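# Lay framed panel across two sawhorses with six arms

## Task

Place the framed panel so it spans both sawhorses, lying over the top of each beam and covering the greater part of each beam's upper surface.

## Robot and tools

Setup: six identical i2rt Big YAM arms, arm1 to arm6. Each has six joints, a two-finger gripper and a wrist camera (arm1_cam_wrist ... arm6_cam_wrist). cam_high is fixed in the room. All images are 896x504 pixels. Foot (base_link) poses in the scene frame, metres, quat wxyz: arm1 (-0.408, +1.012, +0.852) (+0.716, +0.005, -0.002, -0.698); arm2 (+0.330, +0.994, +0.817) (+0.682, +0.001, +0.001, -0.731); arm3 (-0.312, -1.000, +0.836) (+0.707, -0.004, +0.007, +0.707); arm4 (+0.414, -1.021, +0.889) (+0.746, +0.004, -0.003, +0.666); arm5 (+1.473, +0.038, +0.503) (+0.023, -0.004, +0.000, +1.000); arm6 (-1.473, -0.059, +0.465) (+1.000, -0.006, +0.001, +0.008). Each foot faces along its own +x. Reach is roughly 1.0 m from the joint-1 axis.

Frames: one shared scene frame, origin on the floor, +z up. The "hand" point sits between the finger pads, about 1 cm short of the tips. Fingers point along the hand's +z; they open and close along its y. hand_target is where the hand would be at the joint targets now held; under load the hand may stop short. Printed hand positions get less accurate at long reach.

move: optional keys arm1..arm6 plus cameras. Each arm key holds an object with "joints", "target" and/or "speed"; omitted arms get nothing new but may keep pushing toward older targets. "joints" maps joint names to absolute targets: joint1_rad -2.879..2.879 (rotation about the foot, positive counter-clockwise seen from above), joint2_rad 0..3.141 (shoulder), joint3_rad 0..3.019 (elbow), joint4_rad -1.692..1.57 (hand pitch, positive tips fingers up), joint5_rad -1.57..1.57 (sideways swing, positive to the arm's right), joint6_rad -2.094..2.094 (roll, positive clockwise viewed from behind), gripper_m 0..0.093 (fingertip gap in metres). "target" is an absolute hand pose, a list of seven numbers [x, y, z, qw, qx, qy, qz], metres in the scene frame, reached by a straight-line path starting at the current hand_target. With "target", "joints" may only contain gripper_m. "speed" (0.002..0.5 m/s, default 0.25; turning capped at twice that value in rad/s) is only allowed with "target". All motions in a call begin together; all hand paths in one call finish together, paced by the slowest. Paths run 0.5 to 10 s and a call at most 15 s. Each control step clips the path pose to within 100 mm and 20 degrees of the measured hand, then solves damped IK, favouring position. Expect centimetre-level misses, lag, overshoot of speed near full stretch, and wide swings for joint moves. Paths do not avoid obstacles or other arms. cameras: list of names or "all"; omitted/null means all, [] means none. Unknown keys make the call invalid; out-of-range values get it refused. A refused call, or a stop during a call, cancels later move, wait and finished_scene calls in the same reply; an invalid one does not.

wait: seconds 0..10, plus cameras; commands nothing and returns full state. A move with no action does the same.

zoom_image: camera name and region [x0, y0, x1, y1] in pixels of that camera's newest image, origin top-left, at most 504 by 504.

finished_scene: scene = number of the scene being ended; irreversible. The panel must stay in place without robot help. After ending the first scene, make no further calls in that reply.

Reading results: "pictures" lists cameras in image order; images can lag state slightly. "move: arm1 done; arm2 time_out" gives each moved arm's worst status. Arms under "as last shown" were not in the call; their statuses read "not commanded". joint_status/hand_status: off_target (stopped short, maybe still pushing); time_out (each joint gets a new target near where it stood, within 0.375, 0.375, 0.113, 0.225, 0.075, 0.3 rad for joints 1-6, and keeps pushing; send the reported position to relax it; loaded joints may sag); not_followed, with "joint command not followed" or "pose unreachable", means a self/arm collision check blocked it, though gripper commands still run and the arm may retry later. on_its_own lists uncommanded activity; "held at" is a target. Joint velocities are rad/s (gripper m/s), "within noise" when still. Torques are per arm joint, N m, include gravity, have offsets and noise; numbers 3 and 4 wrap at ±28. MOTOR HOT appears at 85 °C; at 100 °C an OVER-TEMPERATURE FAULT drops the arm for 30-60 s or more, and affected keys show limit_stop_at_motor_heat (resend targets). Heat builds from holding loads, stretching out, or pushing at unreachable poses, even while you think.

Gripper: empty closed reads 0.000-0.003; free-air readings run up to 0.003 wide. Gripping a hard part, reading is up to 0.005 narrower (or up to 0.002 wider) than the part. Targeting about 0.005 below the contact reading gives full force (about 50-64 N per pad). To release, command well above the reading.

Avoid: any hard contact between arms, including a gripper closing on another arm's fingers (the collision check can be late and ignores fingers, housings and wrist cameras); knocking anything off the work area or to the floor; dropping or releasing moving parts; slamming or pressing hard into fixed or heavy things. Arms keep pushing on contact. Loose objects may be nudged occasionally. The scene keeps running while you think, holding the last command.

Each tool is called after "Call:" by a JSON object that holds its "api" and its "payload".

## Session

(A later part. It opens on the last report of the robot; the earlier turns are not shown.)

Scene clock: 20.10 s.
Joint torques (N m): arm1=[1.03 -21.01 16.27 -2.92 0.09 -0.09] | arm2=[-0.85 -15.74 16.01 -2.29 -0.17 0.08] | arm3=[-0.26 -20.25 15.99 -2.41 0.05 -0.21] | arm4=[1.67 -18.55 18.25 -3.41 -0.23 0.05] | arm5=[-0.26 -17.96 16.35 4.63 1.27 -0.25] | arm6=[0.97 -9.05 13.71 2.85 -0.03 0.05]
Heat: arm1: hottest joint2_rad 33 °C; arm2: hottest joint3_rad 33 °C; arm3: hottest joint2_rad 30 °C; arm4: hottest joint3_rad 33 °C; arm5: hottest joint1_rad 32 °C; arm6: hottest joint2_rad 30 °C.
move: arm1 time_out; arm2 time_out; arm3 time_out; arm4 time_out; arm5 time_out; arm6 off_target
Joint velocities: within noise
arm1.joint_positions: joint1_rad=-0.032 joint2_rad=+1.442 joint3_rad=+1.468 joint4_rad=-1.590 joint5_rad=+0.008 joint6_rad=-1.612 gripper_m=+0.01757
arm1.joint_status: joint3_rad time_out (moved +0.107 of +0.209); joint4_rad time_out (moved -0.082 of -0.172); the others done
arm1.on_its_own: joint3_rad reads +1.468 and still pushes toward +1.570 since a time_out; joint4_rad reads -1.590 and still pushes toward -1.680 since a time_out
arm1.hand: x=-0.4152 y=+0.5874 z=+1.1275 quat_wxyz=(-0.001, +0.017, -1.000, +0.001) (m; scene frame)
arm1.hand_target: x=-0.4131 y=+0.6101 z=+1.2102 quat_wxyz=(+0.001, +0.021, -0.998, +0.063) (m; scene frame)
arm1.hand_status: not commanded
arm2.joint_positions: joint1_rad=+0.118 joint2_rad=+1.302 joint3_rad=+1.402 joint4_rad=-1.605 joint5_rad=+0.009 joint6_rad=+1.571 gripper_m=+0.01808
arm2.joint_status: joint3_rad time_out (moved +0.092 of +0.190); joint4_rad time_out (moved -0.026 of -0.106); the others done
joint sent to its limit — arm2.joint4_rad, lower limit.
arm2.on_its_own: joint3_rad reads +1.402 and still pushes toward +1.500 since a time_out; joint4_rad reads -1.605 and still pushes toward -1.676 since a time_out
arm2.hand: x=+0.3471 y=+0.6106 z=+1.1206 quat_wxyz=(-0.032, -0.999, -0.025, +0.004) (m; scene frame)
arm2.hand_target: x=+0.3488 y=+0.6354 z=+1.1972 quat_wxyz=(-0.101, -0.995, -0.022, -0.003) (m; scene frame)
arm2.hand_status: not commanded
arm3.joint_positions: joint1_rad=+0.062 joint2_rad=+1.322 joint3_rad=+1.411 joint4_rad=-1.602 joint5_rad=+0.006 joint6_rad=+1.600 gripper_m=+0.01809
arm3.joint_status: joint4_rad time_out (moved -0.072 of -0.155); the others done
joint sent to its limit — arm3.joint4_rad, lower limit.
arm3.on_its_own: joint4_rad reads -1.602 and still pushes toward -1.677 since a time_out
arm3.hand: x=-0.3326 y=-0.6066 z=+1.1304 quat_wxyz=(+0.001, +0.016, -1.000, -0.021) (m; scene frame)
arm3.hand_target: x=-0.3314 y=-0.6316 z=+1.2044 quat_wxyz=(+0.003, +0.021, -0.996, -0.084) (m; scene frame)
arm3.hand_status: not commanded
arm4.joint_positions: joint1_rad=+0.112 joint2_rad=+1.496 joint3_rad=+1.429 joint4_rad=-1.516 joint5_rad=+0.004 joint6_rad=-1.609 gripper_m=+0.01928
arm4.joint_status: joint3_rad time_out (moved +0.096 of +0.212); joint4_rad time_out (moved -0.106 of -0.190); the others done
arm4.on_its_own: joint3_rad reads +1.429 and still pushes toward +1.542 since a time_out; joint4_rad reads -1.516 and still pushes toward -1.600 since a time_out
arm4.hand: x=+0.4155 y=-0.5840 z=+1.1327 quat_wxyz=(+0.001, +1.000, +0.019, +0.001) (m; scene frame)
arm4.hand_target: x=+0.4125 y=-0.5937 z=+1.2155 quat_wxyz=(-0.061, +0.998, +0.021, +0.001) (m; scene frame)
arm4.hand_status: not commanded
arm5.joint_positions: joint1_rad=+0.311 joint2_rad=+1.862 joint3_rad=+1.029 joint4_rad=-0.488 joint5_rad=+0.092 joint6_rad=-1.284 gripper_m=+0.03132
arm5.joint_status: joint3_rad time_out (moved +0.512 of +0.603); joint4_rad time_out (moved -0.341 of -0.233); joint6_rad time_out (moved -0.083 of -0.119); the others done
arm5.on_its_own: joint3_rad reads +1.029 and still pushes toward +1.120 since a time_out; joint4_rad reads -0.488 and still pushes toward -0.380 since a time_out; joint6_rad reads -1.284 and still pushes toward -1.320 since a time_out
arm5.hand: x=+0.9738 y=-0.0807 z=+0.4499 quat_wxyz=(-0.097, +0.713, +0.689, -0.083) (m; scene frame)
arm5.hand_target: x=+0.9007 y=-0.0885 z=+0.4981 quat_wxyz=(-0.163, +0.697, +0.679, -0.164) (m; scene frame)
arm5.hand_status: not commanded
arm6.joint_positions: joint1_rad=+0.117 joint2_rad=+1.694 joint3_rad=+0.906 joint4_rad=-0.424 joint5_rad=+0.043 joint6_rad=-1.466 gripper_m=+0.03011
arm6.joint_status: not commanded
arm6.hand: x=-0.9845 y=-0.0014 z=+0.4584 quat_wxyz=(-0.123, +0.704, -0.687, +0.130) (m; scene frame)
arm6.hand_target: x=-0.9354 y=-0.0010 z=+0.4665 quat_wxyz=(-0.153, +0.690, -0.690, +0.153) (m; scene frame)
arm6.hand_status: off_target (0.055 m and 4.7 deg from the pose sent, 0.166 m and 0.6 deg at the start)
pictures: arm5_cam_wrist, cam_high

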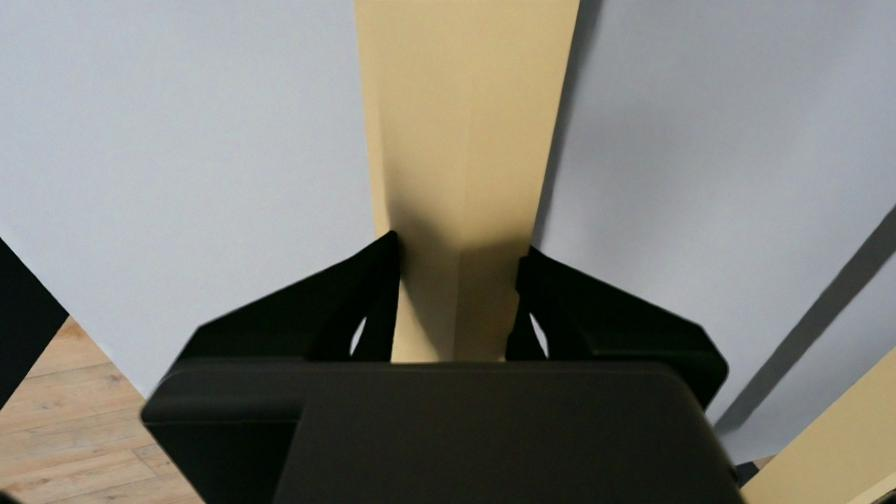

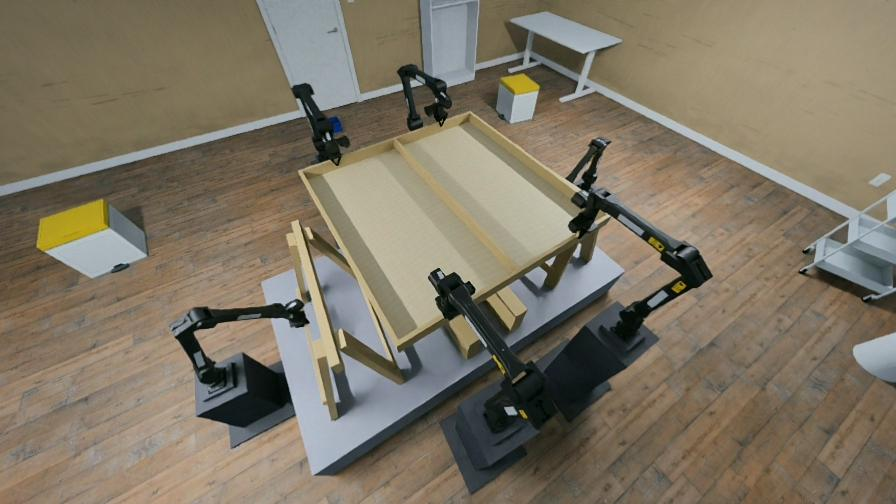

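Call:
{"api": "move", "payload": {"arm5": {"joints":{"joint1_rad":0.25,"joint2_rad":2.13,"joint3_rad":1.54,"joint4_rad":-0.49,"joint5_rad":0.10,"joint6_rad":-1.37}}, "arm6": {"target":[-0.77,0,0.465,-0.153,0.690,-0.690,0.153],"speed":0.1}, "cameras": []}}

Call:
{"api": "move", "payload": {"arm5": {"joints":{"joint1_rad":0.21,"joint2_rad":2.32,"joint3_rad":1.85,"joint4_rad":-0.6,"joint5_rad":0.085,"joint6_rad":-1.41}}, "arm6": {"target":[-0.65,0,0.465,-0.153,0.690,-0.690,0.153],"speed":0.1}, "cameras": ["cam_high","arm5_cam_wrist","arm6_cam_wrist"]}}

Scene clock: 23.53 s.
Joint torques (N m): arm1=[1.03 -20.95 16.25 -2.92 0.09 -0.09] | arm2=[-0.85 -15.74 16.01 -2.29 -0.16 0.07] | arm3=[-0.32 -20.25 15.98 -2.43 0.05 -0.2] | arm4=[1.73 -18.61 18.25 -3.38 -0.22 0.05] | arm5=[-0.03 -20.31 17.03 4.78 1.05 -0.75] | arm6=[1.08 -16.73 14.99 2.84 -0.13 0.15]
Heat: arm1: hottest joint3_rad 35 °C; arm2: hottest joint3_rad 34 °C; arm3: hottest joint2_rad 31 °C; arm4: hottest joint3_rad 35 °C; arm5: hottest joint3_rad 33 °C; arm6: hottest joint2_rad 31 °C.
move: arm5 time_out; arm6 off_target
Joint velocities: within noise
arm1, arm2, arm3, arm4: as last shown
arm1.on_its_own: joint3_rad reads +1.468 and still pushes toward +1.570 since a time_out; joint4_rad reads -1.590 and still pushes toward -1.680 since a time_out
arm2.on_its_own: joint3_rad reads +1.402 and still pushes toward +1.500 since a time_out; joint4_rad reads -1.605 and still pushes toward -1.676 since a time_out
arm3.on_its_own: joint4_rad reads -1.602 and still pushes toward -1.677 since a time_out
arm4.on_its_own: joint3_rad reads +1.429 and still pushes toward +1.542 since a time_out; joint4_rad reads -1.516 and still pushes toward -1.600 since a time_out
arm5.joint_positions: joint1_rad=+0.258 joint2_rad=+2.106 joint3_rad=+1.459 joint4_rad=-0.598 joint5_rad=+0.076 joint6_rad=-1.278 gripper_m=+0.03335
arm5.joint_status: joint4_rad time_out (moved -0.110 of -0.002); joint6_rad time_out (moved +0.006 of -0.086); the others done
arm5.on_its_own: joint4_rad reads -0.598 and still pushes toward -0.490 since a time_out; joint6_rad reads -1.278 and still pushes toward -1.370 since a time_out
arm5.hand: x=+0.8281 y=-0.0866 z=+0.4543 quat_wxyz=(-0.112, +0.730, +0.664, -0.117) (m; scene frame)
arm5.hand_target: x=+0.7702 y=-0.0889 z=+0.4819 quat_wxyz=(-0.171, +0.694, +0.678, -0.173) (m; scene frame)
arm5.hand_status: not commanded
arm6.joint_positions: joint1_rad=+0.083 joint2_rad=+2.029 joint3_rad=+1.448 joint4_rad=-0.638 joint5_rad=+0.031 joint6_rad=-1.505 gripper_m=+0.03015
arm6.joint_status: not commanded
arm6.hand: x=-0.8214 y=+0.0003 z=+0.4601 quat_wxyz=(-0.119, +0.707, -0.686, +0.128) (m; scene frame)
arm6.hand_target: x=-0.7756 y=-0.0008 z=+0.4678 quat_wxyz=(-0.154, +0.691, -0.690, +0.153) (m; scene frame)
arm6.hand_status: off_target (0.052 m and 5.3 deg from the pose sent, 0.215 m and 4.7 deg at the start; pose on its path clipped on 6 of 76 steps)
pictures: none
No camera images: "cameras" was empty.

not run: a stop came earlier in this reply.

Call:
{"api": "move", "payload": {"arm5": {"joints":{"joint1_rad":0.22,"joint2_rad":2.28,"joint3_rad":1.78,"joint4_rad":-0.58,"joint5_rad":0.085,"joint6_rad":-1.36}}, "arm6": {"target":[-0.65,0,0.465,-0.153,0.690,-0.690,0.153],"speed":0.1}, "cameras": ["cam_high","arm5_cam_wrist","arm6_cam_wrist"]}}

Scene clock: 26.00 s.
Joint torques (N m): arm1=[1.03 -21.01 16.25 -2.93 0.09 -0.09] | arm2=[-0.85 -15.74 16.02 -2.29 -0.16 0.07] | arm3=[-0.32 -20.31 15.98 -2.43 0.05 -0.2] | arm4=[1.67 -18.61 18.25 -3.4 -0.22 0.05] | arm5=[-1.14 -20.54 18.59 4.7 1.13 -0.74] | arm6=[0.97 -21.54 16.51 3.62 0.18 0.25]
Heat: arm1: hottest joint3_rad 36 °C; arm2: hottest joint3_rad 35 °C; arm3: hottest joint3_rad 32 °C; arm4: hottest joint3_rad 36 °C; arm5: hottest joint3_rad 34 °C; arm6: hottest joint2_rad 31 °C.
move: arm5 time_out; arm6 off_target
Joint velocities: within noise
arm1, arm2, arm3, arm4: as last shown
arm1.on_its_own: joint3_rad reads +1.468 and still pushes toward +1.570 since a time_out; joint4_rad reads -1.590 and still pushes toward -1.680 since a time_out
arm2.on_its_own: joint3_rad reads +1.402 and still pushes toward +1.500 since a time_out; joint4_rad reads -1.605 and still pushes toward -1.676 since a time_out
arm3.on_its_own: joint4_rad reads -1.602 and still pushes toward -1.677 since a time_out
arm4.on_its_own: joint3_rad reads +1.429 and still pushes toward +1.542 since a time_out; joint4_rad reads -1.516 and still pushes toward -1.600 since a time_out
arm5.joint_positions: joint1_rad=+0.242 joint2_rad=+2.229 joint3_rad=+1.689 joint4_rad=-0.685 joint5_rad=+0.059 joint6_rad=-1.269 gripper_m=+0.03345
arm5.joint_status: joint3_rad time_out (moved +0.231 of +0.321); joint4_rad time_out (moved -0.087 of +0.018); joint6_rad time_out (moved +0.008 of -0.082); the others done
arm5.on_its_own: joint3_rad reads +1.689 and still pushes toward +1.780 since a time_out; joint4_rad reads -0.685 and still pushes toward -0.580 since a time_out; joint6_rad reads -1.269 and still pushes toward -1.360 since a time_out
arm5.hand: x=+0.7665 y=-0.0913 z=+0.4557 quat_wxyz=(-0.110, +0.736, +0.655, -0.130) (m; scene frame)
arm5.hand_target: x=+0.7106 y=-0.0804 z=+0.4688 quat_wxyz=(-0.167, +0.706, +0.666, -0.175) (m; scene frame)
arm5.hand_status: not commanded
arm6.joint_positions: joint1_rad=+0.070 joint2_rad=+2.332 joint3_rad=+2.003 joint4_rad=-0.913 joint5_rad=+0.017 joint6_rad=-1.528 gripper_m=+0.03021
arm6.joint_status: not commanded
arm6.hand: x=-0.7025 y=+0.0041 z=+0.4618 quat_wxyz=(-0.112, +0.713, -0.683, +0.117) (m; scene frame)
arm6.hand_target: x=-0.6576 y=-0.0008 z=+0.4684 quat_wxyz=(-0.154, +0.690, -0.690, +0.153) (m; scene frame)
arm6.hand_status: off_target (0.053 m and 6.8 deg from the pose sent, 0.172 m and 5.3 deg at the start)
pictures: arm5_cam_wrist, arm6_cam_wrist, cam_high

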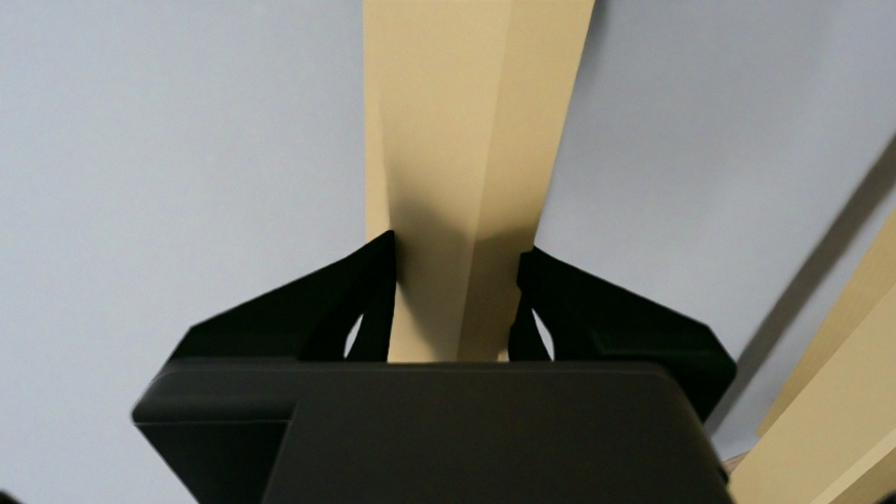

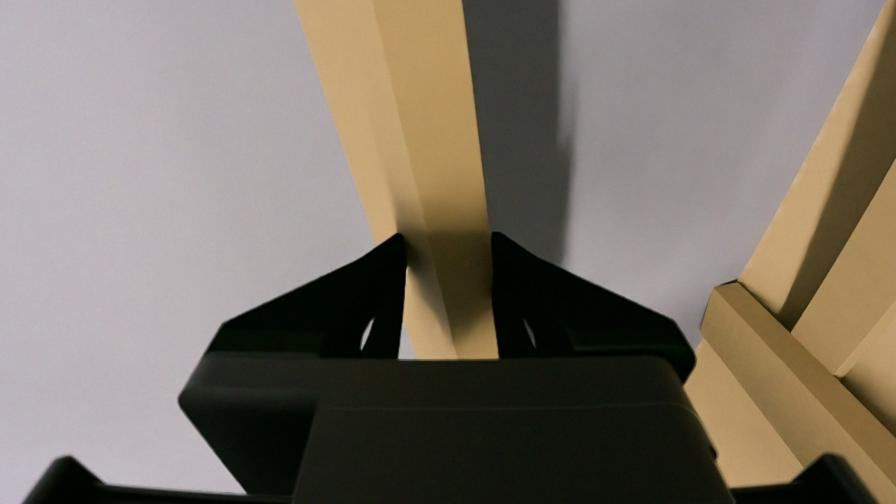

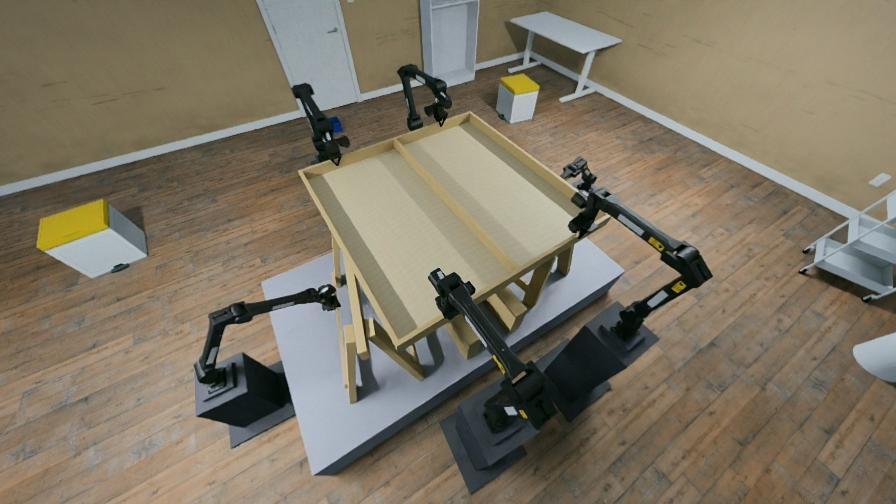

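Call:
{"api": "zoom_image", "payload": {"camera": "cam_high", "region": [260, 90, 660, 430]}}

Scaled by 1.260.

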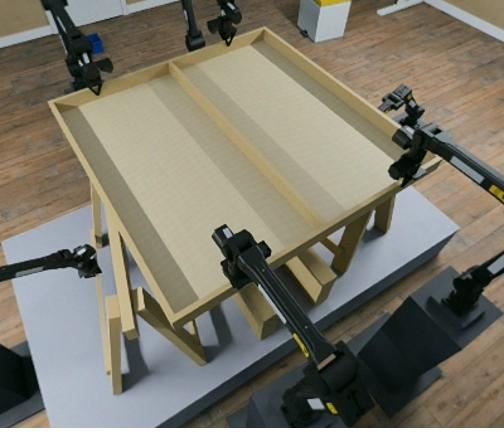

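Call:
{"api": "move", "payload": {"arm5": {"target":[0.77,-0.08,0.463,0.153,-0.690,-0.690,0.153],"joints":{"gripper_m":0.09}}, "arm6": {"target":[-0.71,0.01,0.463,-0.153,0.690,-0.690,0.153],"joints":{"gripper_m":0.09}}, "cameras": []}}

Call:
{"api": "move", "payload": {"arm5": {"target":[0.80,0.17,0.465,0.153,-0.690,-0.690,0.153]}, "arm6": {"target":[-0.73,0.17,0.465,-0.153,0.690,-0.690,0.153]}, "cameras": ["arm5_cam_wrist","arm6_cam_wrist"]}}

Scene clock: 28.87 s.
Joint torques (N m): arm1=[1.03 -21.01 16.27 -2.92 0.09 -0.09] | arm2=[-0.79 -15.74 16.01 -2.28 -0.16 0.07] | arm3=[-0.26 -20.31 15.99 -2.43 0.05 -0.2] | arm4=[1.73 -18.73 18.26 -3.45 -0.23 0.04] | arm5=[0.03 -24.88 9.26 1.62 -0.05 -0.01] | arm6=[2.26 -30.39 7.47 1.61 0.09 0.04]
Heat: arm1: hottest joint3_rad 37 °C; arm2: hottest joint3_rad 36 °C; arm3: hottest joint2_rad 32 °C; arm4: hottest joint3_rad 38 °C; arm5: hottest joint3_rad 35 °C; arm6: hottest joint2_rad 31 °C.
move: arm5 done; arm6 off_target
Joint velocities: within noise
arm1, arm2, arm3, arm4: as last shown
arm1.on_its_own: joint3_rad reads +1.468 and still pushes toward +1.570 since a time_out; joint4_rad reads -1.590 and still pushes toward -1.680 since a time_out
arm2.on_its_own: joint3_rad reads +1.402 and still pushes toward +1.500 since a time_out; joint4_rad reads -1.605 and still pushes toward -1.676 since a time_out
arm3.on_its_own: joint4_rad reads -1.602 and still pushes toward -1.677 since a time_out
arm4.on_its_own: joint3_rad reads +1.429 and still pushes toward +1.542 since a time_out; joint4_rad reads -1.516 and still pushes toward -1.600 since a time_out
arm5.joint_positions: joint1_rad=+0.239 joint2_rad=+2.182 joint3_rad=+1.588 joint4_rad=-0.552 joint5_rad=+0.080 joint6_rad=-1.389 gripper_m=+0.08992
arm5.joint_status: all done
arm5.hand: x=+0.7703 y=-0.0846 z=+0.4597 quat_wxyz=(-0.148, +0.694, +0.689, -0.150) (m; scene frame)
arm5.hand_target: x=+0.7700 y=-0.0799 z=+0.4631 quat_wxyz=(-0.153, +0.690, +0.690, -0.153) (m; scene frame)
arm5.hand_status: done (0.006 m and 0.8 deg from the pose sent, 0.014 m and 8.7 deg at the start)
arm6.joint_positions: joint1_rad=+0.074 joint2_rad=+2.297 joint3_rad=+1.830 joint4_rad=-0.726 joint5_rad=+0.029 joint6_rad=-1.488 gripper_m=+0.08992
arm6.joint_status: all done
arm6.hand: x=-0.7195 y=+0.0036 z=+0.4286 quat_wxyz=(-0.130, +0.696, -0.693, +0.135) (m; scene frame)
arm6.hand_target: x=-0.7104 y=+0.0100 z=+0.4627 quat_wxyz=(-0.153, +0.690, -0.690, +0.153) (m; scene frame)
arm6.hand_status: off_target (0.036 m and 3.4 deg from the pose sent, 0.010 m and 6.8 deg at the start)
pictures: none
No camera images: "cameras" was empty.

Scene clock: 30.80 s.
Joint torques (N m): arm1=[1.03 -20.95 16.27 -2.92 0.09 -0.09] | arm2=[-0.85 -15.74 16.02 -2.29 -0.16 0.07] | arm3=[-0.26 -20.31 15.98 -2.44 0.05 -0.21] | arm4=[1.67 -18.73 18.25 -3.4 -0.22 0.04] | arm5=[-0.15 -22.83 10.58 1.29 0 -0.11] | arm6=[1.61 -27.69 12.27 0.58 0.18 0.05]
Heat: arm1: hottest joint3_rad 38 °C; arm2: hottest joint3_rad 37 °C; arm3: hottest joint3_rad 33 °C; arm4: hottest joint3_rad 38 °C; arm5: hottest joint3_rad 35 °C; arm6: hottest joint2_rad 31 °C.
move: arm5 done; arm6 off_target
Joint velocities: within noise
arm1, arm2, arm3, arm4: as last shown
arm1.on_its_own: joint3_rad reads +1.468 and still pushes toward +1.570 since a time_out; joint4_rad reads -1.590 and still pushes toward -1.680 since a time_out
arm2.on_its_own: joint3_rad reads +1.402 and still pushes toward +1.500 since a time_out; joint4_rad reads -1.605 and still pushes toward -1.676 since a time_out
arm3.on_its_own: joint4_rad reads -1.602 and still pushes toward -1.677 since a time_out
arm4.on_its_own: joint3_rad reads +1.429 and still pushes toward +1.542 since a time_out; joint4_rad reads -1.516 and still pushes toward -1.600 since a time_out
arm5.joint_positions: joint1_rad=-0.162 joint2_rad=+2.114 joint3_rad=+1.465 joint4_rad=-0.502 joint5_rad=-0.097 joint6_rad=-1.743 gripper_m=+0.08994
arm5.joint_status: not commanded
arm5.hand: x=+0.8043 y=+0.1630 z=+0.4599 quat_wxyz=(-0.143, +0.697, +0.686, -0.152) (m; scene frame)
arm5.hand_target: x=+0.8001 y=+0.1700 z=+0.4651 quat_wxyz=(-0.153, +0.690, +0.690, -0.153) (m; scene frame)
arm5.hand_status: done (0.010 m and 1.5 deg from the pose sent, 0.256 m and 0.8 deg at the start)
arm6.joint_positions: joint1_rad=+0.313 joint2_rad=+2.297 joint3_rad=+1.841 joint4_rad=-0.756 joint5_rad=+0.125 joint6_rad=-1.278 gripper_m=+0.08992
arm6.joint_status: not commanded
arm6.hand: x=-0.7532 y=+0.1638 z=+0.4303 quat_wxyz=(-0.126, +0.700, -0.689, +0.139) (m; scene frame)
arm6.hand_target: x=-0.7318 y=+0.1692 z=+0.4658 quat_wxyz=(-0.154, +0.690, -0.690, +0.153) (m; scene frame)
arm6.hand_status: off_target (0.042 m and 3.7 deg from the pose sent, 0.171 m and 3.4 deg at the start)
pictures: arm5_cam_wrist, arm6_cam_wrist

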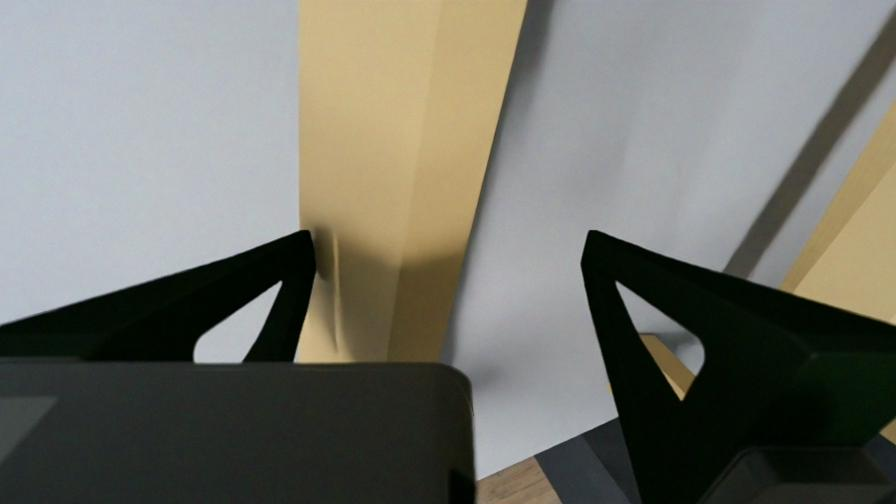

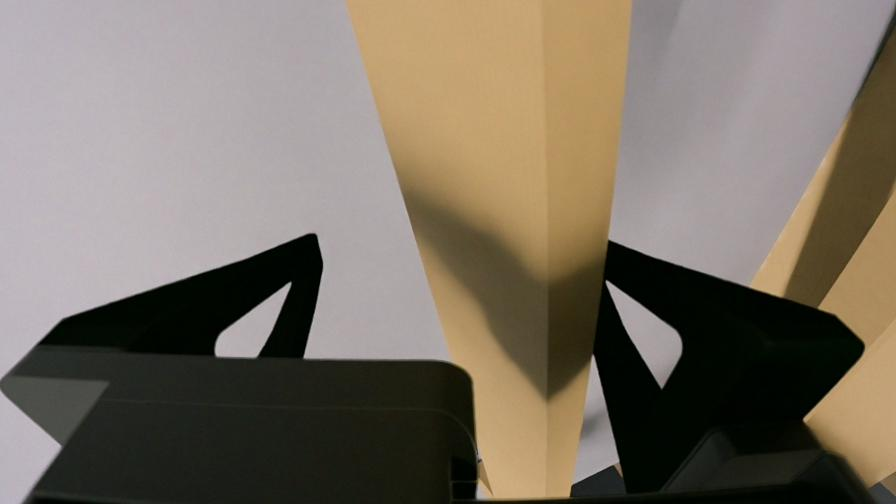

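Call:
{"api": "move", "payload": {"arm5": {"target":[0.842,0.30,0.465,0.153,-0.690,-0.690,0.153]}, "arm6": {"target":[-0.74,0.30,0.490,-0.153,0.690,-0.690,0.153]}, "cameras": ["arm5_cam_wrist","arm6_cam_wrist"]}}

Scene clock: 33.43 s.
Joint torques (N m): arm1=[1.08 -20.95 16.25 -2.92 0.09 -0.09] | arm2=[-0.85 -15.74 16.02 -2.28 -0.16 0.07] | arm3=[-0.26 -20.31 15.98 -2.41 0.05 -0.21] | arm4=[1.61 -18.61 18.25 -3.4 -0.23 0.04] | arm5=[0.67 -22.12 12.14 0.66 -0.35 -0.04] | arm6=[1.67 -26.93 13.07 0.54 0.22 0.05]
Heat: arm1: hottest joint3_rad 39 °C; arm2: hottest joint3_rad 37 °C; arm3: hottest joint3_rad 34 °C; arm4: hottest joint3_rad 39 °C; arm5: hottest joint3_rad 35 °C; arm6: hottest joint2_rad 31 °C.
move: arm5 off_target; arm6 off_target
Joint velocities: within noise
arm1, arm2, arm3, arm4: as last shown
arm1.on_its_own: joint3_rad reads +1.468 and still pushes toward +1.570 since a time_out; joint4_rad reads -1.590 and still pushes toward -1.680 since a time_out
arm2.on_its_own: joint3_rad reads +1.402 and still pushes toward +1.500 since a time_out; joint4_rad reads -1.605 and still pushes toward -1.676 since a time_out
arm3.on_its_own: joint4_rad reads -1.602 and still pushes toward -1.677 since a time_out
arm4.on_its_own: joint3_rad reads +1.429 and still pushes toward +1.542 since a time_out; joint4_rad reads -1.516 and still pushes toward -1.600 since a time_out
arm5.joint_positions: joint1_rad=-0.395 joint2_rad=+2.114 joint3_rad=+1.462 joint4_rad=-0.521 joint5_rad=-0.182 joint6_rad=-1.958 gripper_m=+0.08994
arm5.joint_status: not commanded
arm5.hand: x=+0.8507 y=+0.2981 z=+0.4593 quat_wxyz=(-0.148, +0.697, +0.685, -0.151) (m; scene frame)
arm5.hand_target: x=+0.8422 y=+0.2997 z=+0.4651 quat_wxyz=(-0.153, +0.690, +0.690, -0.153) (m; scene frame)
arm5.hand_status: off_target (0.011 m and 1.2 deg from the pose sent, 0.142 m and 1.5 deg at the start)
arm6.joint_positions: joint1_rad=+0.482 joint2_rad=+2.383 joint3_rad=+2.126 joint4_rad=-0.951 joint5_rad=+0.193 joint6_rad=-1.121 gripper_m=+0.08992
arm6.joint_status: not commanded
arm6.hand: x=-0.7552 y=+0.2937 z=+0.4744 quat_wxyz=(-0.137, +0.698, -0.687, +0.148) (m; scene frame)
arm6.hand_target: x=-0.7411 y=+0.2994 z=+0.4903 quat_wxyz=(-0.154, +0.690, -0.690, +0.153) (m; scene frame)
arm6.hand_status: off_target (0.023 m and 2.2 deg from the pose sent, 0.149 m and 3.7 deg at the start)
pictures: arm5_cam_wrist, arm6_cam_wrist

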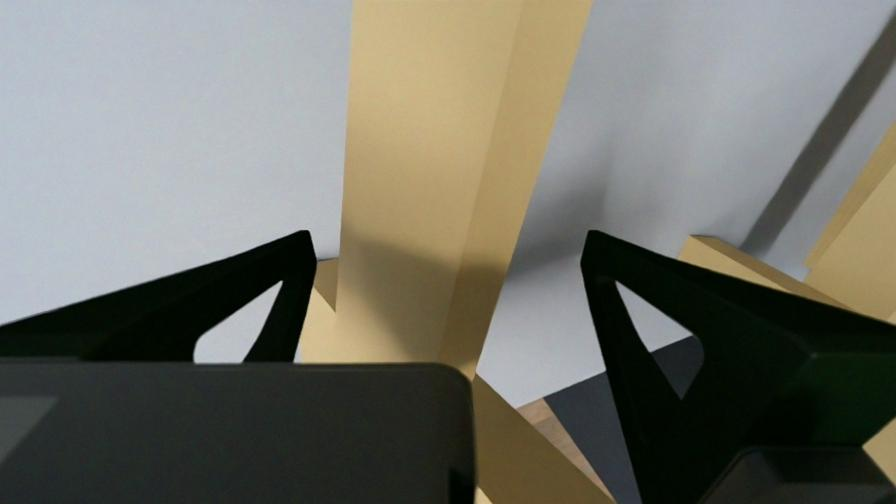

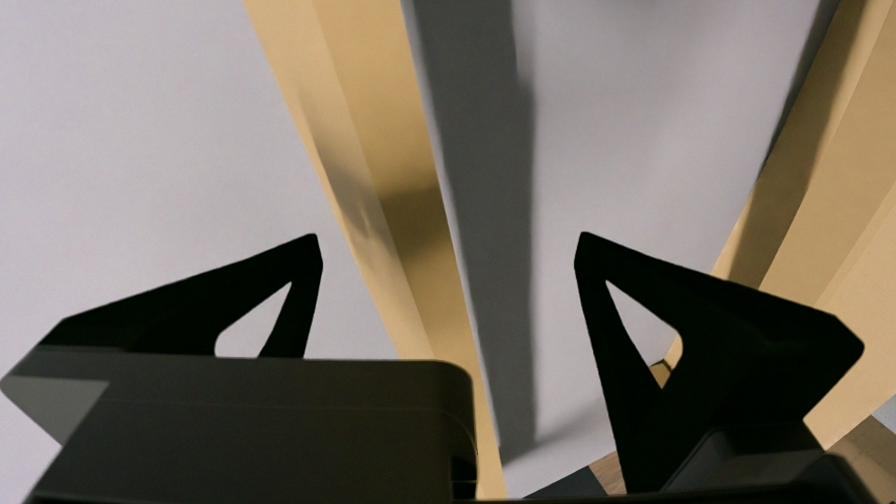

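Call:
{"api": "move", "payload": {"arm5": {"target":[0.842,0.30,0.463,0.153,-0.690,-0.690,0.153],"joints":{"gripper_m":0.045}}, "arm6": {"target":[-0.765,0.30,0.475,-0.153,0.690,-0.690,0.153],"joints":{"gripper_m":0.045}}, "cameras": []}}

Call:
{"api": "move", "payload": {"arm5": {"target":[0.66,0.30,0.463,0.153,-0.690,-0.690,0.153],"speed":0.1}, "arm6": {"target":[-0.63,0.30,0.475,-0.153,0.690,-0.690,0.153],"speed":0.1}, "cameras": ["arm5_cam_wrist","arm6_cam_wrist","cam_high"]}}

Scene clock: 34.97 s.
Joint torques (N m): arm1=[1.03 -21.01 16.27 -2.92 0.09 -0.09] | arm2=[-0.79 -15.79 16.03 -2.28 -0.16 0.07] | arm3=[-0.21 -20.25 15.99 -2.44 0.05 -0.2] | arm4=[1.73 -18.61 18.26 -3.38 -0.23 0.04] | arm5=[0.62 -21.89 12.01 1.14 -0.31 -0.03] | arm6=[2.26 -31.33 7.32 1.35 0.11 0.07]
Heat: arm1: hottest joint3_rad 40 °C; arm2: hottest joint3_rad 38 °C; arm3: hottest joint3_rad 34 °C; arm4: hottest joint3_rad 40 °C; arm5: hottest joint3_rad 35 °C; arm6: hottest joint2_rad 32 °C.
move: arm5 off_target; arm6 off_target
Joint velocities: within noise
arm1, arm2, arm3, arm4: as last shown
arm1.on_its_own: joint3_rad reads +1.468 and still pushes toward +1.570 since a time_out; joint4_rad reads -1.590 and still pushes toward -1.680 since a time_out
arm2.on_its_own: joint3_rad reads +1.402 and still pushes toward +1.500 since a time_out; joint4_rad reads -1.605 and still pushes toward -1.676 since a time_out
arm3.on_its_own: joint4_rad reads -1.602 and still pushes toward -1.677 since a time_out
arm4.on_its_own: joint3_rad reads +1.429 and still pushes toward +1.542 since a time_out; joint4_rad reads -1.516 and still pushes toward -1.600 since a time_out
arm5.joint_positions: joint1_rad=-0.395 joint2_rad=+2.114 joint3_rad=+1.462 joint4_rad=-0.532 joint5_rad=-0.183 joint6_rad=-1.959 gripper_m=+0.04513
arm5.joint_status: all done
arm5.hand: x=+0.8529 y=+0.2969 z=+0.4583 quat_wxyz=(-0.143, +0.698, +0.686, -0.150) (m; scene frame)
arm5.hand_target: x=+0.8423 y=+0.2997 z=+0.4632 quat_wxyz=(-0.153, +0.690, +0.690, -0.153) (m; scene frame)
arm5.hand_status: off_target (0.012 m and 1.6 deg from the pose sent, 0.010 m and 1.2 deg at the start)
arm6.joint_positions: joint1_rad=+0.489 joint2_rad=+2.381 joint3_rad=+2.054 joint4_rad=-0.888 joint5_rad=+0.202 joint6_rad=-1.107 gripper_m=+0.04510
arm6.joint_status: all done
arm6.hand: x=-0.7653 y=+0.2920 z=+0.4496 quat_wxyz=(-0.134, +0.695, -0.690, +0.150) (m; scene frame)
arm6.hand_target: x=-0.7651 y=+0.3000 z=+0.4747 quat_wxyz=(-0.153, +0.690, -0.690, +0.153) (m; scene frame)
arm6.hand_status: off_target (0.027 m and 2.3 deg from the pose sent, 0.012 m and 2.2 deg at the start)
pictures: none
No camera images: "cameras" was empty.

Scene clock: 37.87 s.
Joint torques (N m): arm1=[1.03 -20.95 16.25 -2.92 0.09 -0.09] | arm2=[-0.79 -15.74 16.02 -2.26 -0.17 0.07] | arm3=[-0.32 -20.31 15.99 -2.44 0.05 -0.21] | arm4=[1.79 -18.55 18.21 -3.41 -0.22 0.04] | arm5=[4.6 -24.7 19.43 2.04 -1.2 0.25] | arm6=[-2.61 -28.45 14.49 3.21 0.92 -0.16]
Heat: arm1: hottest joint3_rad 41 °C; arm2: hottest joint3_rad 39 °C; arm3: hottest joint3_rad 34 °C; arm4: hottest joint3_rad 41 °C; arm5: hottest joint3_rad 35 °C; arm6: hottest joint2_rad 32 °C.
move: arm5 off_target; arm6 off_target
Joint velocities: within noise
arm1, arm2, arm3, arm4: as last shown
arm1.on_its_own: joint3_rad reads +1.468 and still pushes toward +1.570 since a time_out; joint4_rad reads -1.590 and still pushes toward -1.680 since a time_out
arm2.on_its_own: joint3_rad reads +1.402 and still pushes toward +1.500 since a time_out; joint4_rad reads -1.605 and still pushes toward -1.676 since a time_out
arm3.on_its_own: joint4_rad reads -1.602 and still pushes toward -1.677 since a time_out
arm4.on_its_own: joint3_rad reads +1.429 and still pushes toward +1.542 since a time_out; joint4_rad reads -1.516 and still pushes toward -1.600 since a time_out
arm5.joint_positions: joint1_rad=-0.350 joint2_rad=+2.503 joint3_rad=+2.226 joint4_rad=-0.939 joint5_rad=-0.125 joint6_rad=-1.898 gripper_m=+0.04513
arm5.joint_status: not commanded
arm5.hand: x=+0.7094 y=+0.3345 z=+0.4620 quat_wxyz=(-0.132, +0.711, +0.679, -0.125) (m; scene frame)
arm5.hand_target: x=+0.6671 y=+0.2968 z=+0.4651 quat_wxyz=(-0.153, +0.690, +0.690, -0.154) (m; scene frame)
arm5.hand_status: off_target (0.060 m and 4.8 deg from the pose sent, 0.193 m and 1.6 deg at the start)
arm6.joint_positions: joint1_rad=+0.478 joint2_rad=+2.781 joint3_rad=+2.855 joint4_rad=-1.211 joint5_rad=+0.145 joint6_rad=-1.176 gripper_m=+0.04509
arm6.joint_status: not commanded
arm6.hand: x=-0.6827 y=+0.3380 z=+0.4638 quat_wxyz=(-0.174, +0.713, -0.665, +0.141) (m; scene frame)
arm6.hand_target: x=-0.6398 y=+0.2952 z=+0.4771 quat_wxyz=(-0.208, +0.684, -0.678, +0.172) (m; scene frame)
arm6.hand_status: off_target (0.066 m and 4.8 deg from the pose sent, 0.138 m and 2.3 deg at the start; a joint's target at an end of its range on 31 of 87 steps)
pictures: arm5_cam_wrist, arm6_cam_wrist, cam_high

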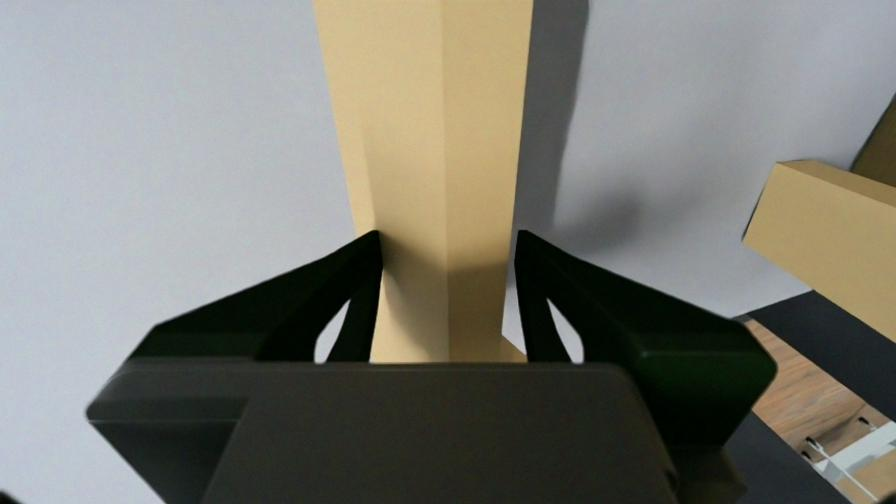

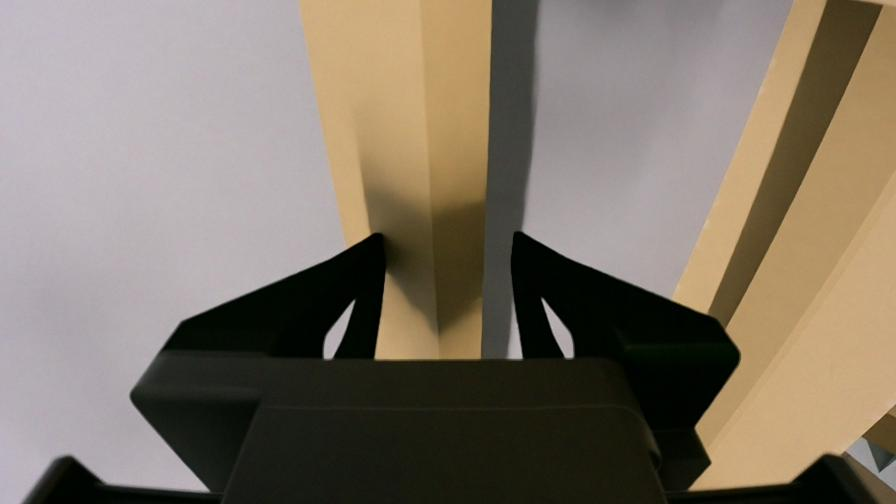

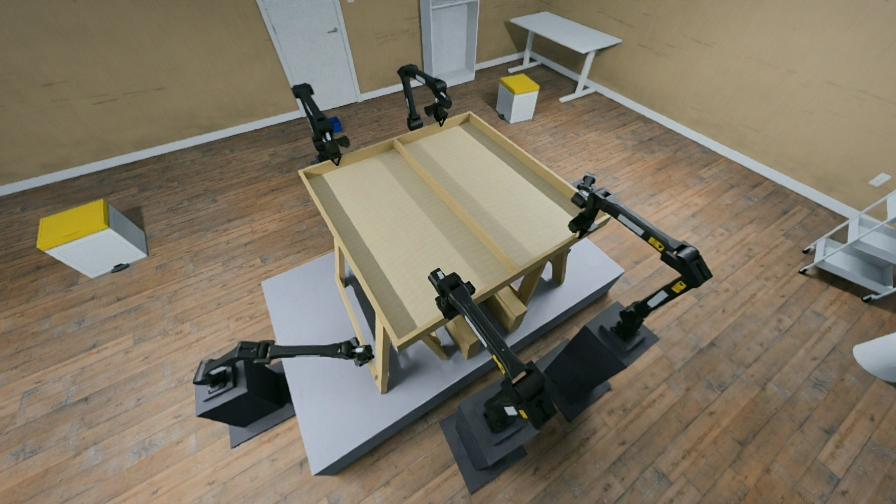

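Call:
{"api": "move", "payload": {"arm1": {"target":[-0.415,0.585,1.09,0,-0.0215,0.9997,0],"speed":0.08}, "arm2": {"target":[0.348,0.610,1.085,0,0.9997,0.0215,0],"speed":0.08}, "arm3": {"target":[-0.333,-0.607,1.092,0,-0.0215,0.9997,0],"speed":0.08}, "arm4": {"target":[0.415,-0.578,1.095,0,0.9997,0.0215,0],"speed":0.08}, "arm5": {"target":[0.635,0.325,0.463,0.153,-0.690,-0.690,0.153],"speed":0.08}, "arm6": {"joints":{"joint2_rad":2.72,"joint3_rad":2.7,"gripper_m":0.09}}, "cameras": ["cam_high","arm6_cam_wrist"]}}

Scene clock: 41.40 s.
Joint torques (N m): arm1=[0.5 -16.44 12.33 -1.18 0.17 -0.16] | arm2=[-1.26 -11.75 12.29 -1.09 0.06 0.04] | arm3=[-0.44 -16.67 11.86 -1.35 -0.11 -0.21] | arm4=[1.26 -15.62 11.79 -1.91 -0.26 -0.03] | arm5=[3.19 -26.58 19.54 2.22 -0.93 0.1] | arm6=[2.02 -34.61 8.69 1.54 0.17 -0.15]
Heat: arm1: hottest joint3_rad 41 °C; arm2: hottest joint3_rad 39 °C; arm3: hottest joint3_rad 35 °C; arm4: hottest joint3_rad 41 °C; arm5: hottest joint3_rad 37 °C; arm6: hottest joint2_rad 32 °C.
move: arm1 off_target; arm2 off_target; arm3 off_target; arm4 off_target; arm5 off_target; arm6 done
Joint velocities: within noise
arm1.joint_positions: joint1_rad=-0.032 joint2_rad=+1.494 joint3_rad=+1.321 joint4_rad=-1.450 joint5_rad=+0.006 joint6_rad=-1.612 gripper_m=+0.01799
arm1.joint_status: not commanded
arm1.hand: x=-0.4142 y=+0.5879 z=+1.0505 quat_wxyz=(-0.003, +0.017, -0.999, -0.028) (m; scene frame)
arm1.hand_target: x=-0.4149 y=+0.5864 z=+1.0887 quat_wxyz=(+0.000, +0.021, -1.000, +0.000) (m; scene frame)
arm1.hand_status: off_target (0.040 m and 3.3 deg from the pose sent, 0.038 m and 0.6 deg at the start)
arm2.joint_positions: joint1_rad=+0.118 joint2_rad=+1.384 joint3_rad=+1.286 joint4_rad=-1.538 joint5_rad=+0.004 joint6_rad=+1.570 gripper_m=+0.01842
arm2.joint_status: not commanded
arm2.hand: x=+0.3478 y=+0.6116 z=+1.0466 quat_wxyz=(+0.033, -0.999, -0.025, +0.003) (m; scene frame)
arm2.hand_target: x=+0.3479 y=+0.6114 z=+1.0837 quat_wxyz=(+0.000, -1.000, -0.022, +0.000) (m; scene frame)
arm2.hand_status: off_target (0.038 m and 3.9 deg from the pose sent, 0.036 m and 3.8 deg at the start)
arm3.joint_positions: joint1_rad=+0.062 joint2_rad=+1.400 joint3_rad=+1.284 joint4_rad=-1.494 joint5_rad=+0.010 joint6_rad=+1.600 gripper_m=+0.01802
arm3.joint_status: not commanded
arm3.hand: x=-0.3326 y=-0.6029 z=+1.0533 quat_wxyz=(-0.003, +0.016, -0.999, +0.027) (m; scene frame)
arm3.hand_target: x=-0.3328 y=-0.6079 z=+1.0902 quat_wxyz=(+0.000, +0.021, -1.000, +0.000) (m; scene frame)
arm3.hand_status: off_target (0.039 m and 3.2 deg from the pose sent, 0.038 m and 2.5 deg at the start)
arm4.joint_positions: joint1_rad=+0.112 joint2_rad=+1.569 joint3_rad=+1.313 joint4_rad=-1.368 joint5_rad=+0.005 joint6_rad=-1.609 gripper_m=+0.02013
arm4.joint_status: not commanded
arm4.hand: x=+0.4157 y=-0.5773 z=+1.0577 quat_wxyz=(+0.022, +1.000, +0.019, +0.001) (m; scene frame)
arm4.hand_target: x=+0.4151 y=-0.5788 z=+1.0936 quat_wxyz=(+0.000, +1.000, +0.021, +0.000) (m; scene frame)
arm4.hand_status: off_target (0.037 m and 2.6 deg from the pose sent, 0.038 m and 0.4 deg at the start)
arm5.joint_positions: joint1_rad=-0.350 joint2_rad=+2.700 joint3_rad=+2.616 joint4_rad=-1.132 joint5_rad=-0.137 joint6_rad=-1.898 gripper_m=+0.04513
arm5.joint_status: not commanded
arm5.hand: x=+0.6718 y=+0.3479 z=+0.4638 quat_wxyz=(-0.130, +0.710, +0.679, -0.131) (m; scene frame)
arm5.hand_target: x=+0.6402 y=+0.3228 z=+0.4647 quat_wxyz=(-0.155, +0.690, +0.690, -0.154) (m; scene frame)
arm5.hand_status: off_target (0.043 m and 4.5 deg from the pose sent, 0.075 m and 4.8 deg at the start)
arm6.joint_positions: joint1_rad=+0.412 joint2_rad=+2.757 joint3_rad=+2.697 joint4_rad=-1.173 joint5_rad=+0.163 joint6_rad=-1.177 gripper_m=+0.08992
arm6.joint_status: all done
arm6.hand: x=-0.6788 y=+0.2722 z=+0.4137 quat_wxyz=(-0.122, +0.698, -0.692, +0.139) (m; scene frame)
arm6.hand_target: x=-0.6708 y=+0.2803 z=+0.4481 quat_wxyz=(-0.147, +0.698, -0.685, +0.149) (m; scene frame)
arm6.hand_status: not commanded
pictures: arm6_cam_wrist, cam_high

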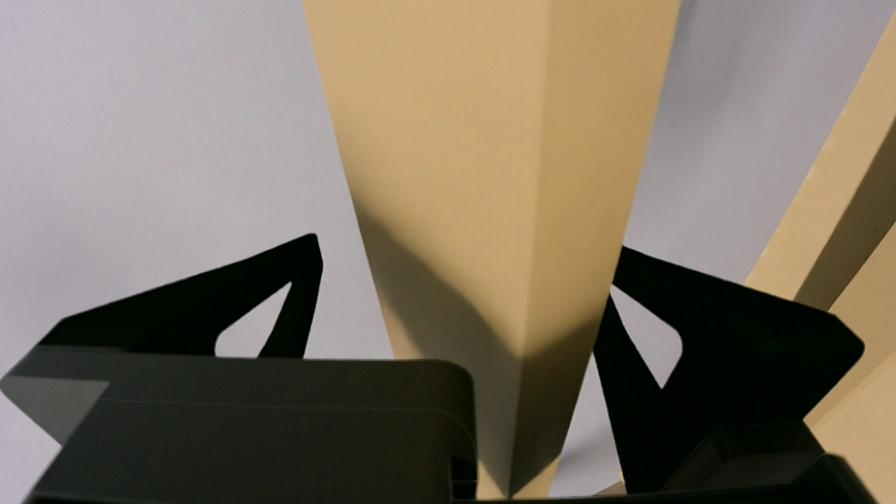

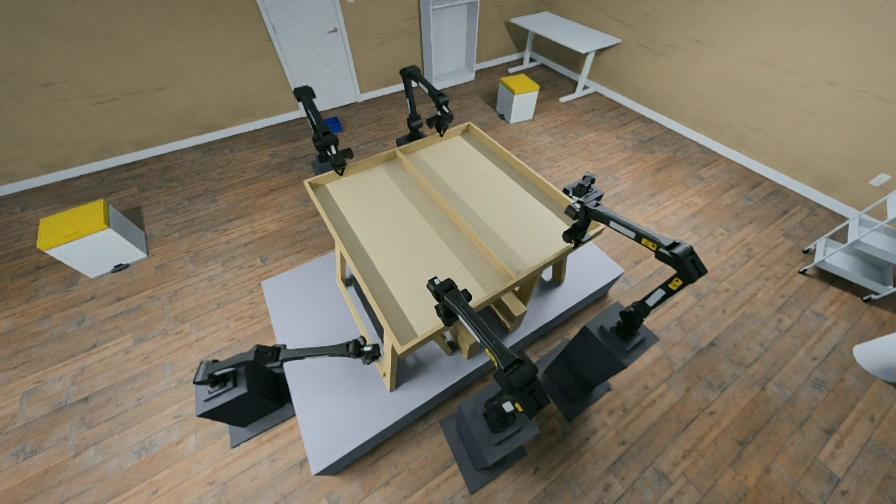

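Call:
{"api": "move", "payload": {"arm1": {"target":[-0.415,0.585,1.03,0,-0.0215,0.9997,0],"speed":0.06}, "arm2": {"target":[0.348,0.610,1.03,0,0.9997,0.0215,0],"speed":0.06}, "arm3": {"target":[-0.333,-0.605,1.03,0,-0.0215,0.9997,0],"speed":0.06}, "arm4": {"target":[0.415,-0.576,1.03,0,0.9997,0.0215,0],"speed":0.06}, "arm5": {"target":[0.685,0.335,0.47,0.153,-0.690,-0.690,0.153],"joints":{"gripper_m":0.09},"speed":0.08}, "arm6": {"target":[-0.70,0.27,0.54,-0.153,0.690,-0.690,0.153],"speed":0.1}, "cameras": []}}

Call:
{"api": "move", "payload": {"arm1": {"target":[-0.415,0.585,1.015,0,-0.0215,0.9997,0],"speed":0.06}, "arm2": {"target":[0.348,0.610,1.015,0,0.9997,0.0215,0],"speed":0.06}, "arm3": {"target":[-0.333,-0.605,1.015,0,-0.0215,0.9997,0],"speed":0.06}, "arm4": {"target":[0.415,-0.576,1.015,0,0.9997,0.0215,0],"speed":0.06}, "arm5": {"target":[0.80,0.30,0.65,0.153,-0.690,-0.690,0.153],"speed":0.2}, "arm6": {"target":[-0.80,0.25,0.65,-0.153,0.690,-0.690,0.153],"speed":0.2}, "cameras": ["cam_high"]}}

Scene clock: 43.73 s.
Joint torques (N m): arm1=[0.38 -12.51 7.43 1.24 0.17 -0.17] | arm2=[-1.32 -8.41 7.5 0.84 0.09 0.04] | arm3=[-0.56 -12.28 7.75 0.72 -0.07 -0.23] | arm4=[1.2 -11.05 8.08 0.27 -0.19 -0.02] | arm5=[0.09 -30.21 10.8 1.5 -0.35 -0.04] | arm6=[2.32 -34.08 8.31 1.35 0.22 0.05]
Heat: arm1: hottest joint3_rad 41 °C; arm2: hottest joint3_rad 39 °C; arm3: hottest joint3_rad 34 °C; arm4: hottest joint3_rad 41 °C; arm5: hottest joint3_rad 37 °C; arm6: hottest joint2_rad 32 °C.
move: arm1 done; arm2 done; arm3 done; arm4 done; arm5 done; arm6 off_target
Joint velocities: within noise
arm1.joint_positions: joint1_rad=-0.032 joint2_rad=+1.474 joint3_rad=+1.262 joint4_rad=-1.359 joint5_rad=+0.006 joint6_rad=-1.612 gripper_m=+0.01762
arm1.joint_status: not commanded
arm1.hand: x=-0.4141 y=+0.5855 z=+1.0361 quat_wxyz=(-0.002, +0.017, -1.000, -0.002) (m; scene frame)
arm1.hand_target: x=-0.4150 y=+0.5851 z=+1.0300 quat_wxyz=(+0.000, +0.021, -1.000, +0.000) (m; scene frame)
arm1.hand_status: done (0.006 m and 0.6 deg from the pose sent, 0.021 m and 3.3 deg at the start)
arm2.joint_positions: joint1_rad=+0.118 joint2_rad=+1.358 joint3_rad=+1.221 joint4_rad=-1.445 joint5_rad=+0.003 joint6_rad=+1.570 gripper_m=+0.01820
arm2.joint_status: not commanded
arm2.hand: x=+0.3479 y=+0.6102 z=+1.0308 quat_wxyz=(+0.007, -1.000, -0.025, +0.002) (m; scene frame)
arm2.hand_target: x=+0.3479 y=+0.6100 z=+1.0300 quat_wxyz=(+0.000, -1.000, -0.022, +0.000) (m; scene frame)
arm2.hand_status: done (0.001 m and 0.9 deg from the pose sent, 0.017 m and 3.9 deg at the start)
arm3.joint_positions: joint1_rad=+0.062 joint2_rad=+1.378 joint3_rad=+1.201 joint4_rad=-1.383 joint5_rad=+0.009 joint6_rad=+1.600 gripper_m=+0.01802
arm3.joint_status: not commanded
arm3.hand: x=-0.3330 y=-0.6028 z=+1.0296 quat_wxyz=(-0.001, +0.016, -1.000, +0.003) (m; scene frame)
arm3.hand_target: x=-0.3329 y=-0.6050 z=+1.0300 quat_wxyz=(+0.000, +0.021, -1.000, +0.000) (m; scene frame)
arm3.hand_status: done (0.002 m and 0.7 deg from the pose sent, 0.023 m and 3.2 deg at the start)
arm4.joint_positions: joint1_rad=+0.112 joint2_rad=+1.565 joint3_rad=+1.239 joint4_rad=-1.256 joint5_rad=+0.003 joint6_rad=-1.609 gripper_m=+0.01948
arm4.joint_status: not commanded
arm4.hand: x=+0.4154 y=-0.5758 z=+1.0322 quat_wxyz=(+0.001, +1.000, +0.019, +0.001) (m; scene frame)
arm4.hand_target: x=+0.4150 y=-0.5761 z=+1.0300 quat_wxyz=(+0.000, +1.000, +0.021, +0.000) (m; scene frame)
arm4.hand_status: done (0.002 m and 0.3 deg from the pose sent, 0.028 m and 2.6 deg at the start)
arm5.joint_positions: joint1_rad=-0.342 joint2_rad=+2.546 joint3_rad=+2.312 joint4_rad=-0.931 joint5_rad=-0.164 joint6_rad=-1.917 gripper_m=+0.08988
arm5.joint_status: all done
arm5.hand: x=+0.6837 y=+0.3310 z=+0.4687 quat_wxyz=(-0.148, +0.694, +0.688, -0.152) (m; scene frame)
arm5.hand_target: x=+0.6849 y=+0.3350 z=+0.4701 quat_wxyz=(-0.153, +0.690, +0.690, -0.153) (m; scene frame)
arm5.hand_status: done (0.004 m and 0.8 deg from the pose sent, 0.019 m and 4.5 deg at the start)
arm6.joint_positions: joint1_rad=+0.413 joint2_rad=+2.518 joint3_rad=+2.453 joint4_rad=-1.157 joint5_rad=+0.169 joint6_rad=-1.176 gripper_m=+0.08992
arm6.joint_status: not commanded
arm6.hand: x=-0.7027 y=+0.2613 z=+0.5005 quat_wxyz=(-0.126, +0.697, -0.692, +0.144) (m; scene frame)
arm6.hand_target: x=-0.7003 y=+0.2697 z=+0.5396 quat_wxyz=(-0.153, +0.690, -0.690, +0.153) (m; scene frame)
arm6.hand_status: off_target (0.041 m and 3.3 deg from the pose sent, 0.128 m and 4.1 deg at the start)
pictures: none
No camera images: "cameras" was empty.

Scene clock: 45.73 s.
Joint torques (N m): arm1=[0.32 -10.81 6.34 1.85 0.16 -0.17] | arm2=[-1.32 -6.53 6.26 1.35 0.09 0.04] | arm3=[-0.56 -10.46 6.31 1.33 -0.06 -0.24] | arm4=[1.26 -9.23 6.98 1.14 -0.18 -0.02] | arm5=[-0.09 -23.41 11.15 0.7 -0.34 -0.04] | arm6=[2.2 -28.57 8.34 1.09 0.23 0.05]
Heat: arm1: hottest joint3_rad 41 °C; arm2: hottest joint3_rad 38 °C; arm3: hottest joint3_rad 34 °C; arm4: hottest joint3_rad 41 °C; arm5: hottest joint3_rad 36 °C; arm6: hottest joint2_rad 32 °C.
move: arm1 off_target; arm2 off_target; arm3 off_target; arm4 off_target; arm5 off_target; arm6 off_target
Joint velocities: within noise
arm1.joint_positions: joint1_rad=-0.032 joint2_rad=+1.462 joint3_rad=+1.246 joint4_rad=-1.335 joint5_rad=+0.006 joint6_rad=-1.612 gripper_m=+0.01752
arm1.joint_status: not commanded
arm1.hand: x=-0.4141 y=+0.5855 z=+1.0355 quat_wxyz=(-0.002, +0.017, -1.000, +0.008) (m; scene frame)
arm1.hand_target: x=-0.4150 y=+0.5858 z=+1.0155 quat_wxyz=(+0.000, +0.021, -1.000, +0.000) (m; scene frame)
arm1.hand_status: off_target (0.021 m and 1.1 deg from the pose sent, 0.021 m and 0.6 deg at the start)
arm2.joint_positions: joint1_rad=+0.118 joint2_rad=+1.342 joint3_rad=+1.203 joint4_rad=-1.419 joint5_rad=+0.003 joint6_rad=+1.570 gripper_m=+0.01801
arm2.joint_status: not commanded
arm2.hand: x=+0.3479 y=+0.6102 z=+1.0298 quat_wxyz=(-0.005, -1.000, -0.025, +0.002) (m; scene frame)
arm2.hand_target: x=+0.3479 y=+0.6105 z=+1.0152 quat_wxyz=(+0.000, -1.000, -0.022, +0.000) (m; scene frame)
arm2.hand_status: off_target (0.015 m and 0.8 deg from the pose sent, 0.016 m and 0.9 deg at the start)
arm3.joint_positions: joint1_rad=+0.062 joint2_rad=+1.366 joint3_rad=+1.187 joint4_rad=-1.358 joint5_rad=+0.008 joint6_rad=+1.600 gripper_m=+0.01799
arm3.joint_status: not commanded
arm3.hand: x=-0.3332 y=-0.6020 z=+1.0289 quat_wxyz=(-0.001, +0.016, -1.000, -0.009) (m; scene frame)
arm3.hand_target: x=-0.3329 y=-0.6053 z=+1.0154 quat_wxyz=(+0.000, +0.021, -1.000, +0.000) (m; scene frame)
arm3.hand_status: off_target (0.014 m and 1.2 deg from the pose sent, 0.015 m and 0.7 deg at the start)
arm4.joint_positions: joint1_rad=+0.112 joint2_rad=+1.556 joint3_rad=+1.226 joint4_rad=-1.237 joint5_rad=+0.003 joint6_rad=-1.609 gripper_m=+0.01910
arm4.joint_status: not commanded
arm4.hand: x=+0.4153 y=-0.5758 z=+1.0313 quat_wxyz=(-0.007, +1.000, +0.019, +0.001) (m; scene frame)
arm4.hand_target: x=+0.4151 y=-0.5765 z=+1.0153 quat_wxyz=(+0.000, +1.000, +0.021, +0.000) (m; scene frame)
arm4.hand_status: off_target (0.016 m and 0.8 deg from the pose sent, 0.017 m and 0.3 deg at the start)
arm5.joint_positions: joint1_rad=-0.359 joint2_rad=+2.013 joint3_rad=+1.856 joint4_rad=-0.977 joint5_rad=-0.172 joint6_rad=-1.934 gripper_m=+0.08988
arm5.joint_status: not commanded
arm5.hand: x=+0.7930 y=+0.2976 z=+0.6587 quat_wxyz=(-0.163, +0.690, +0.687, -0.158) (m; scene frame)
arm5.hand_target: x=+0.8000 y=+0.2999 z=+0.6501 quat_wxyz=(-0.153, +0.690, +0.690, -0.153) (m; scene frame)
arm5.hand_status: off_target (0.011 m and 1.4 deg from the pose sent, 0.218 m and 0.8 deg at the start)
arm6.joint_positions: joint1_rad=+0.449 joint2_rad=+2.106 joint3_rad=+2.028 joint4_rad=-1.133 joint5_rad=+0.182 joint6_rad=-1.144 gripper_m=+0.08992
arm6.joint_status: not commanded
arm6.hand: x=-0.7970 y=+0.2463 z=+0.6224 quat_wxyz=(-0.134, +0.696, -0.690, +0.147) (m; scene frame)
arm6.hand_target: x=-0.8001 y=+0.2499 z=+0.6496 quat_wxyz=(-0.153, +0.690, -0.690, +0.153) (m; scene frame)
arm6.hand_status: off_target (0.028 m and 2.4 deg from the pose sent, 0.179 m and 3.4 deg at the start)
pictures: cam_high

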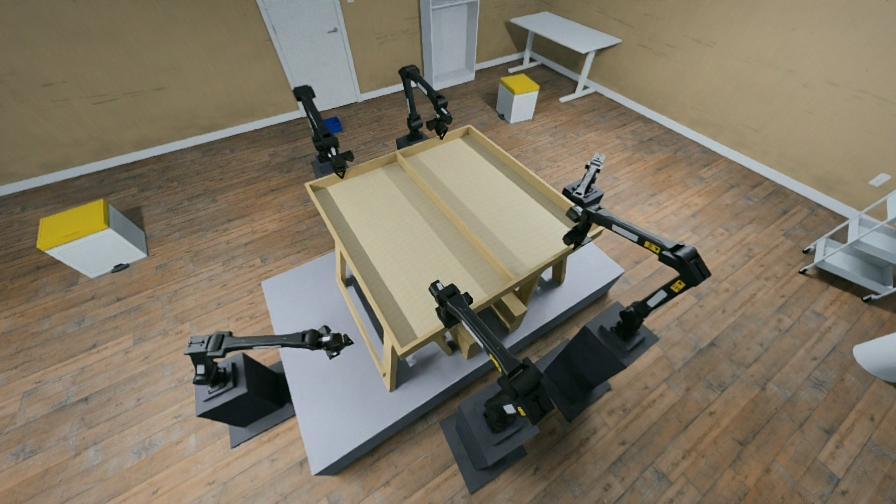

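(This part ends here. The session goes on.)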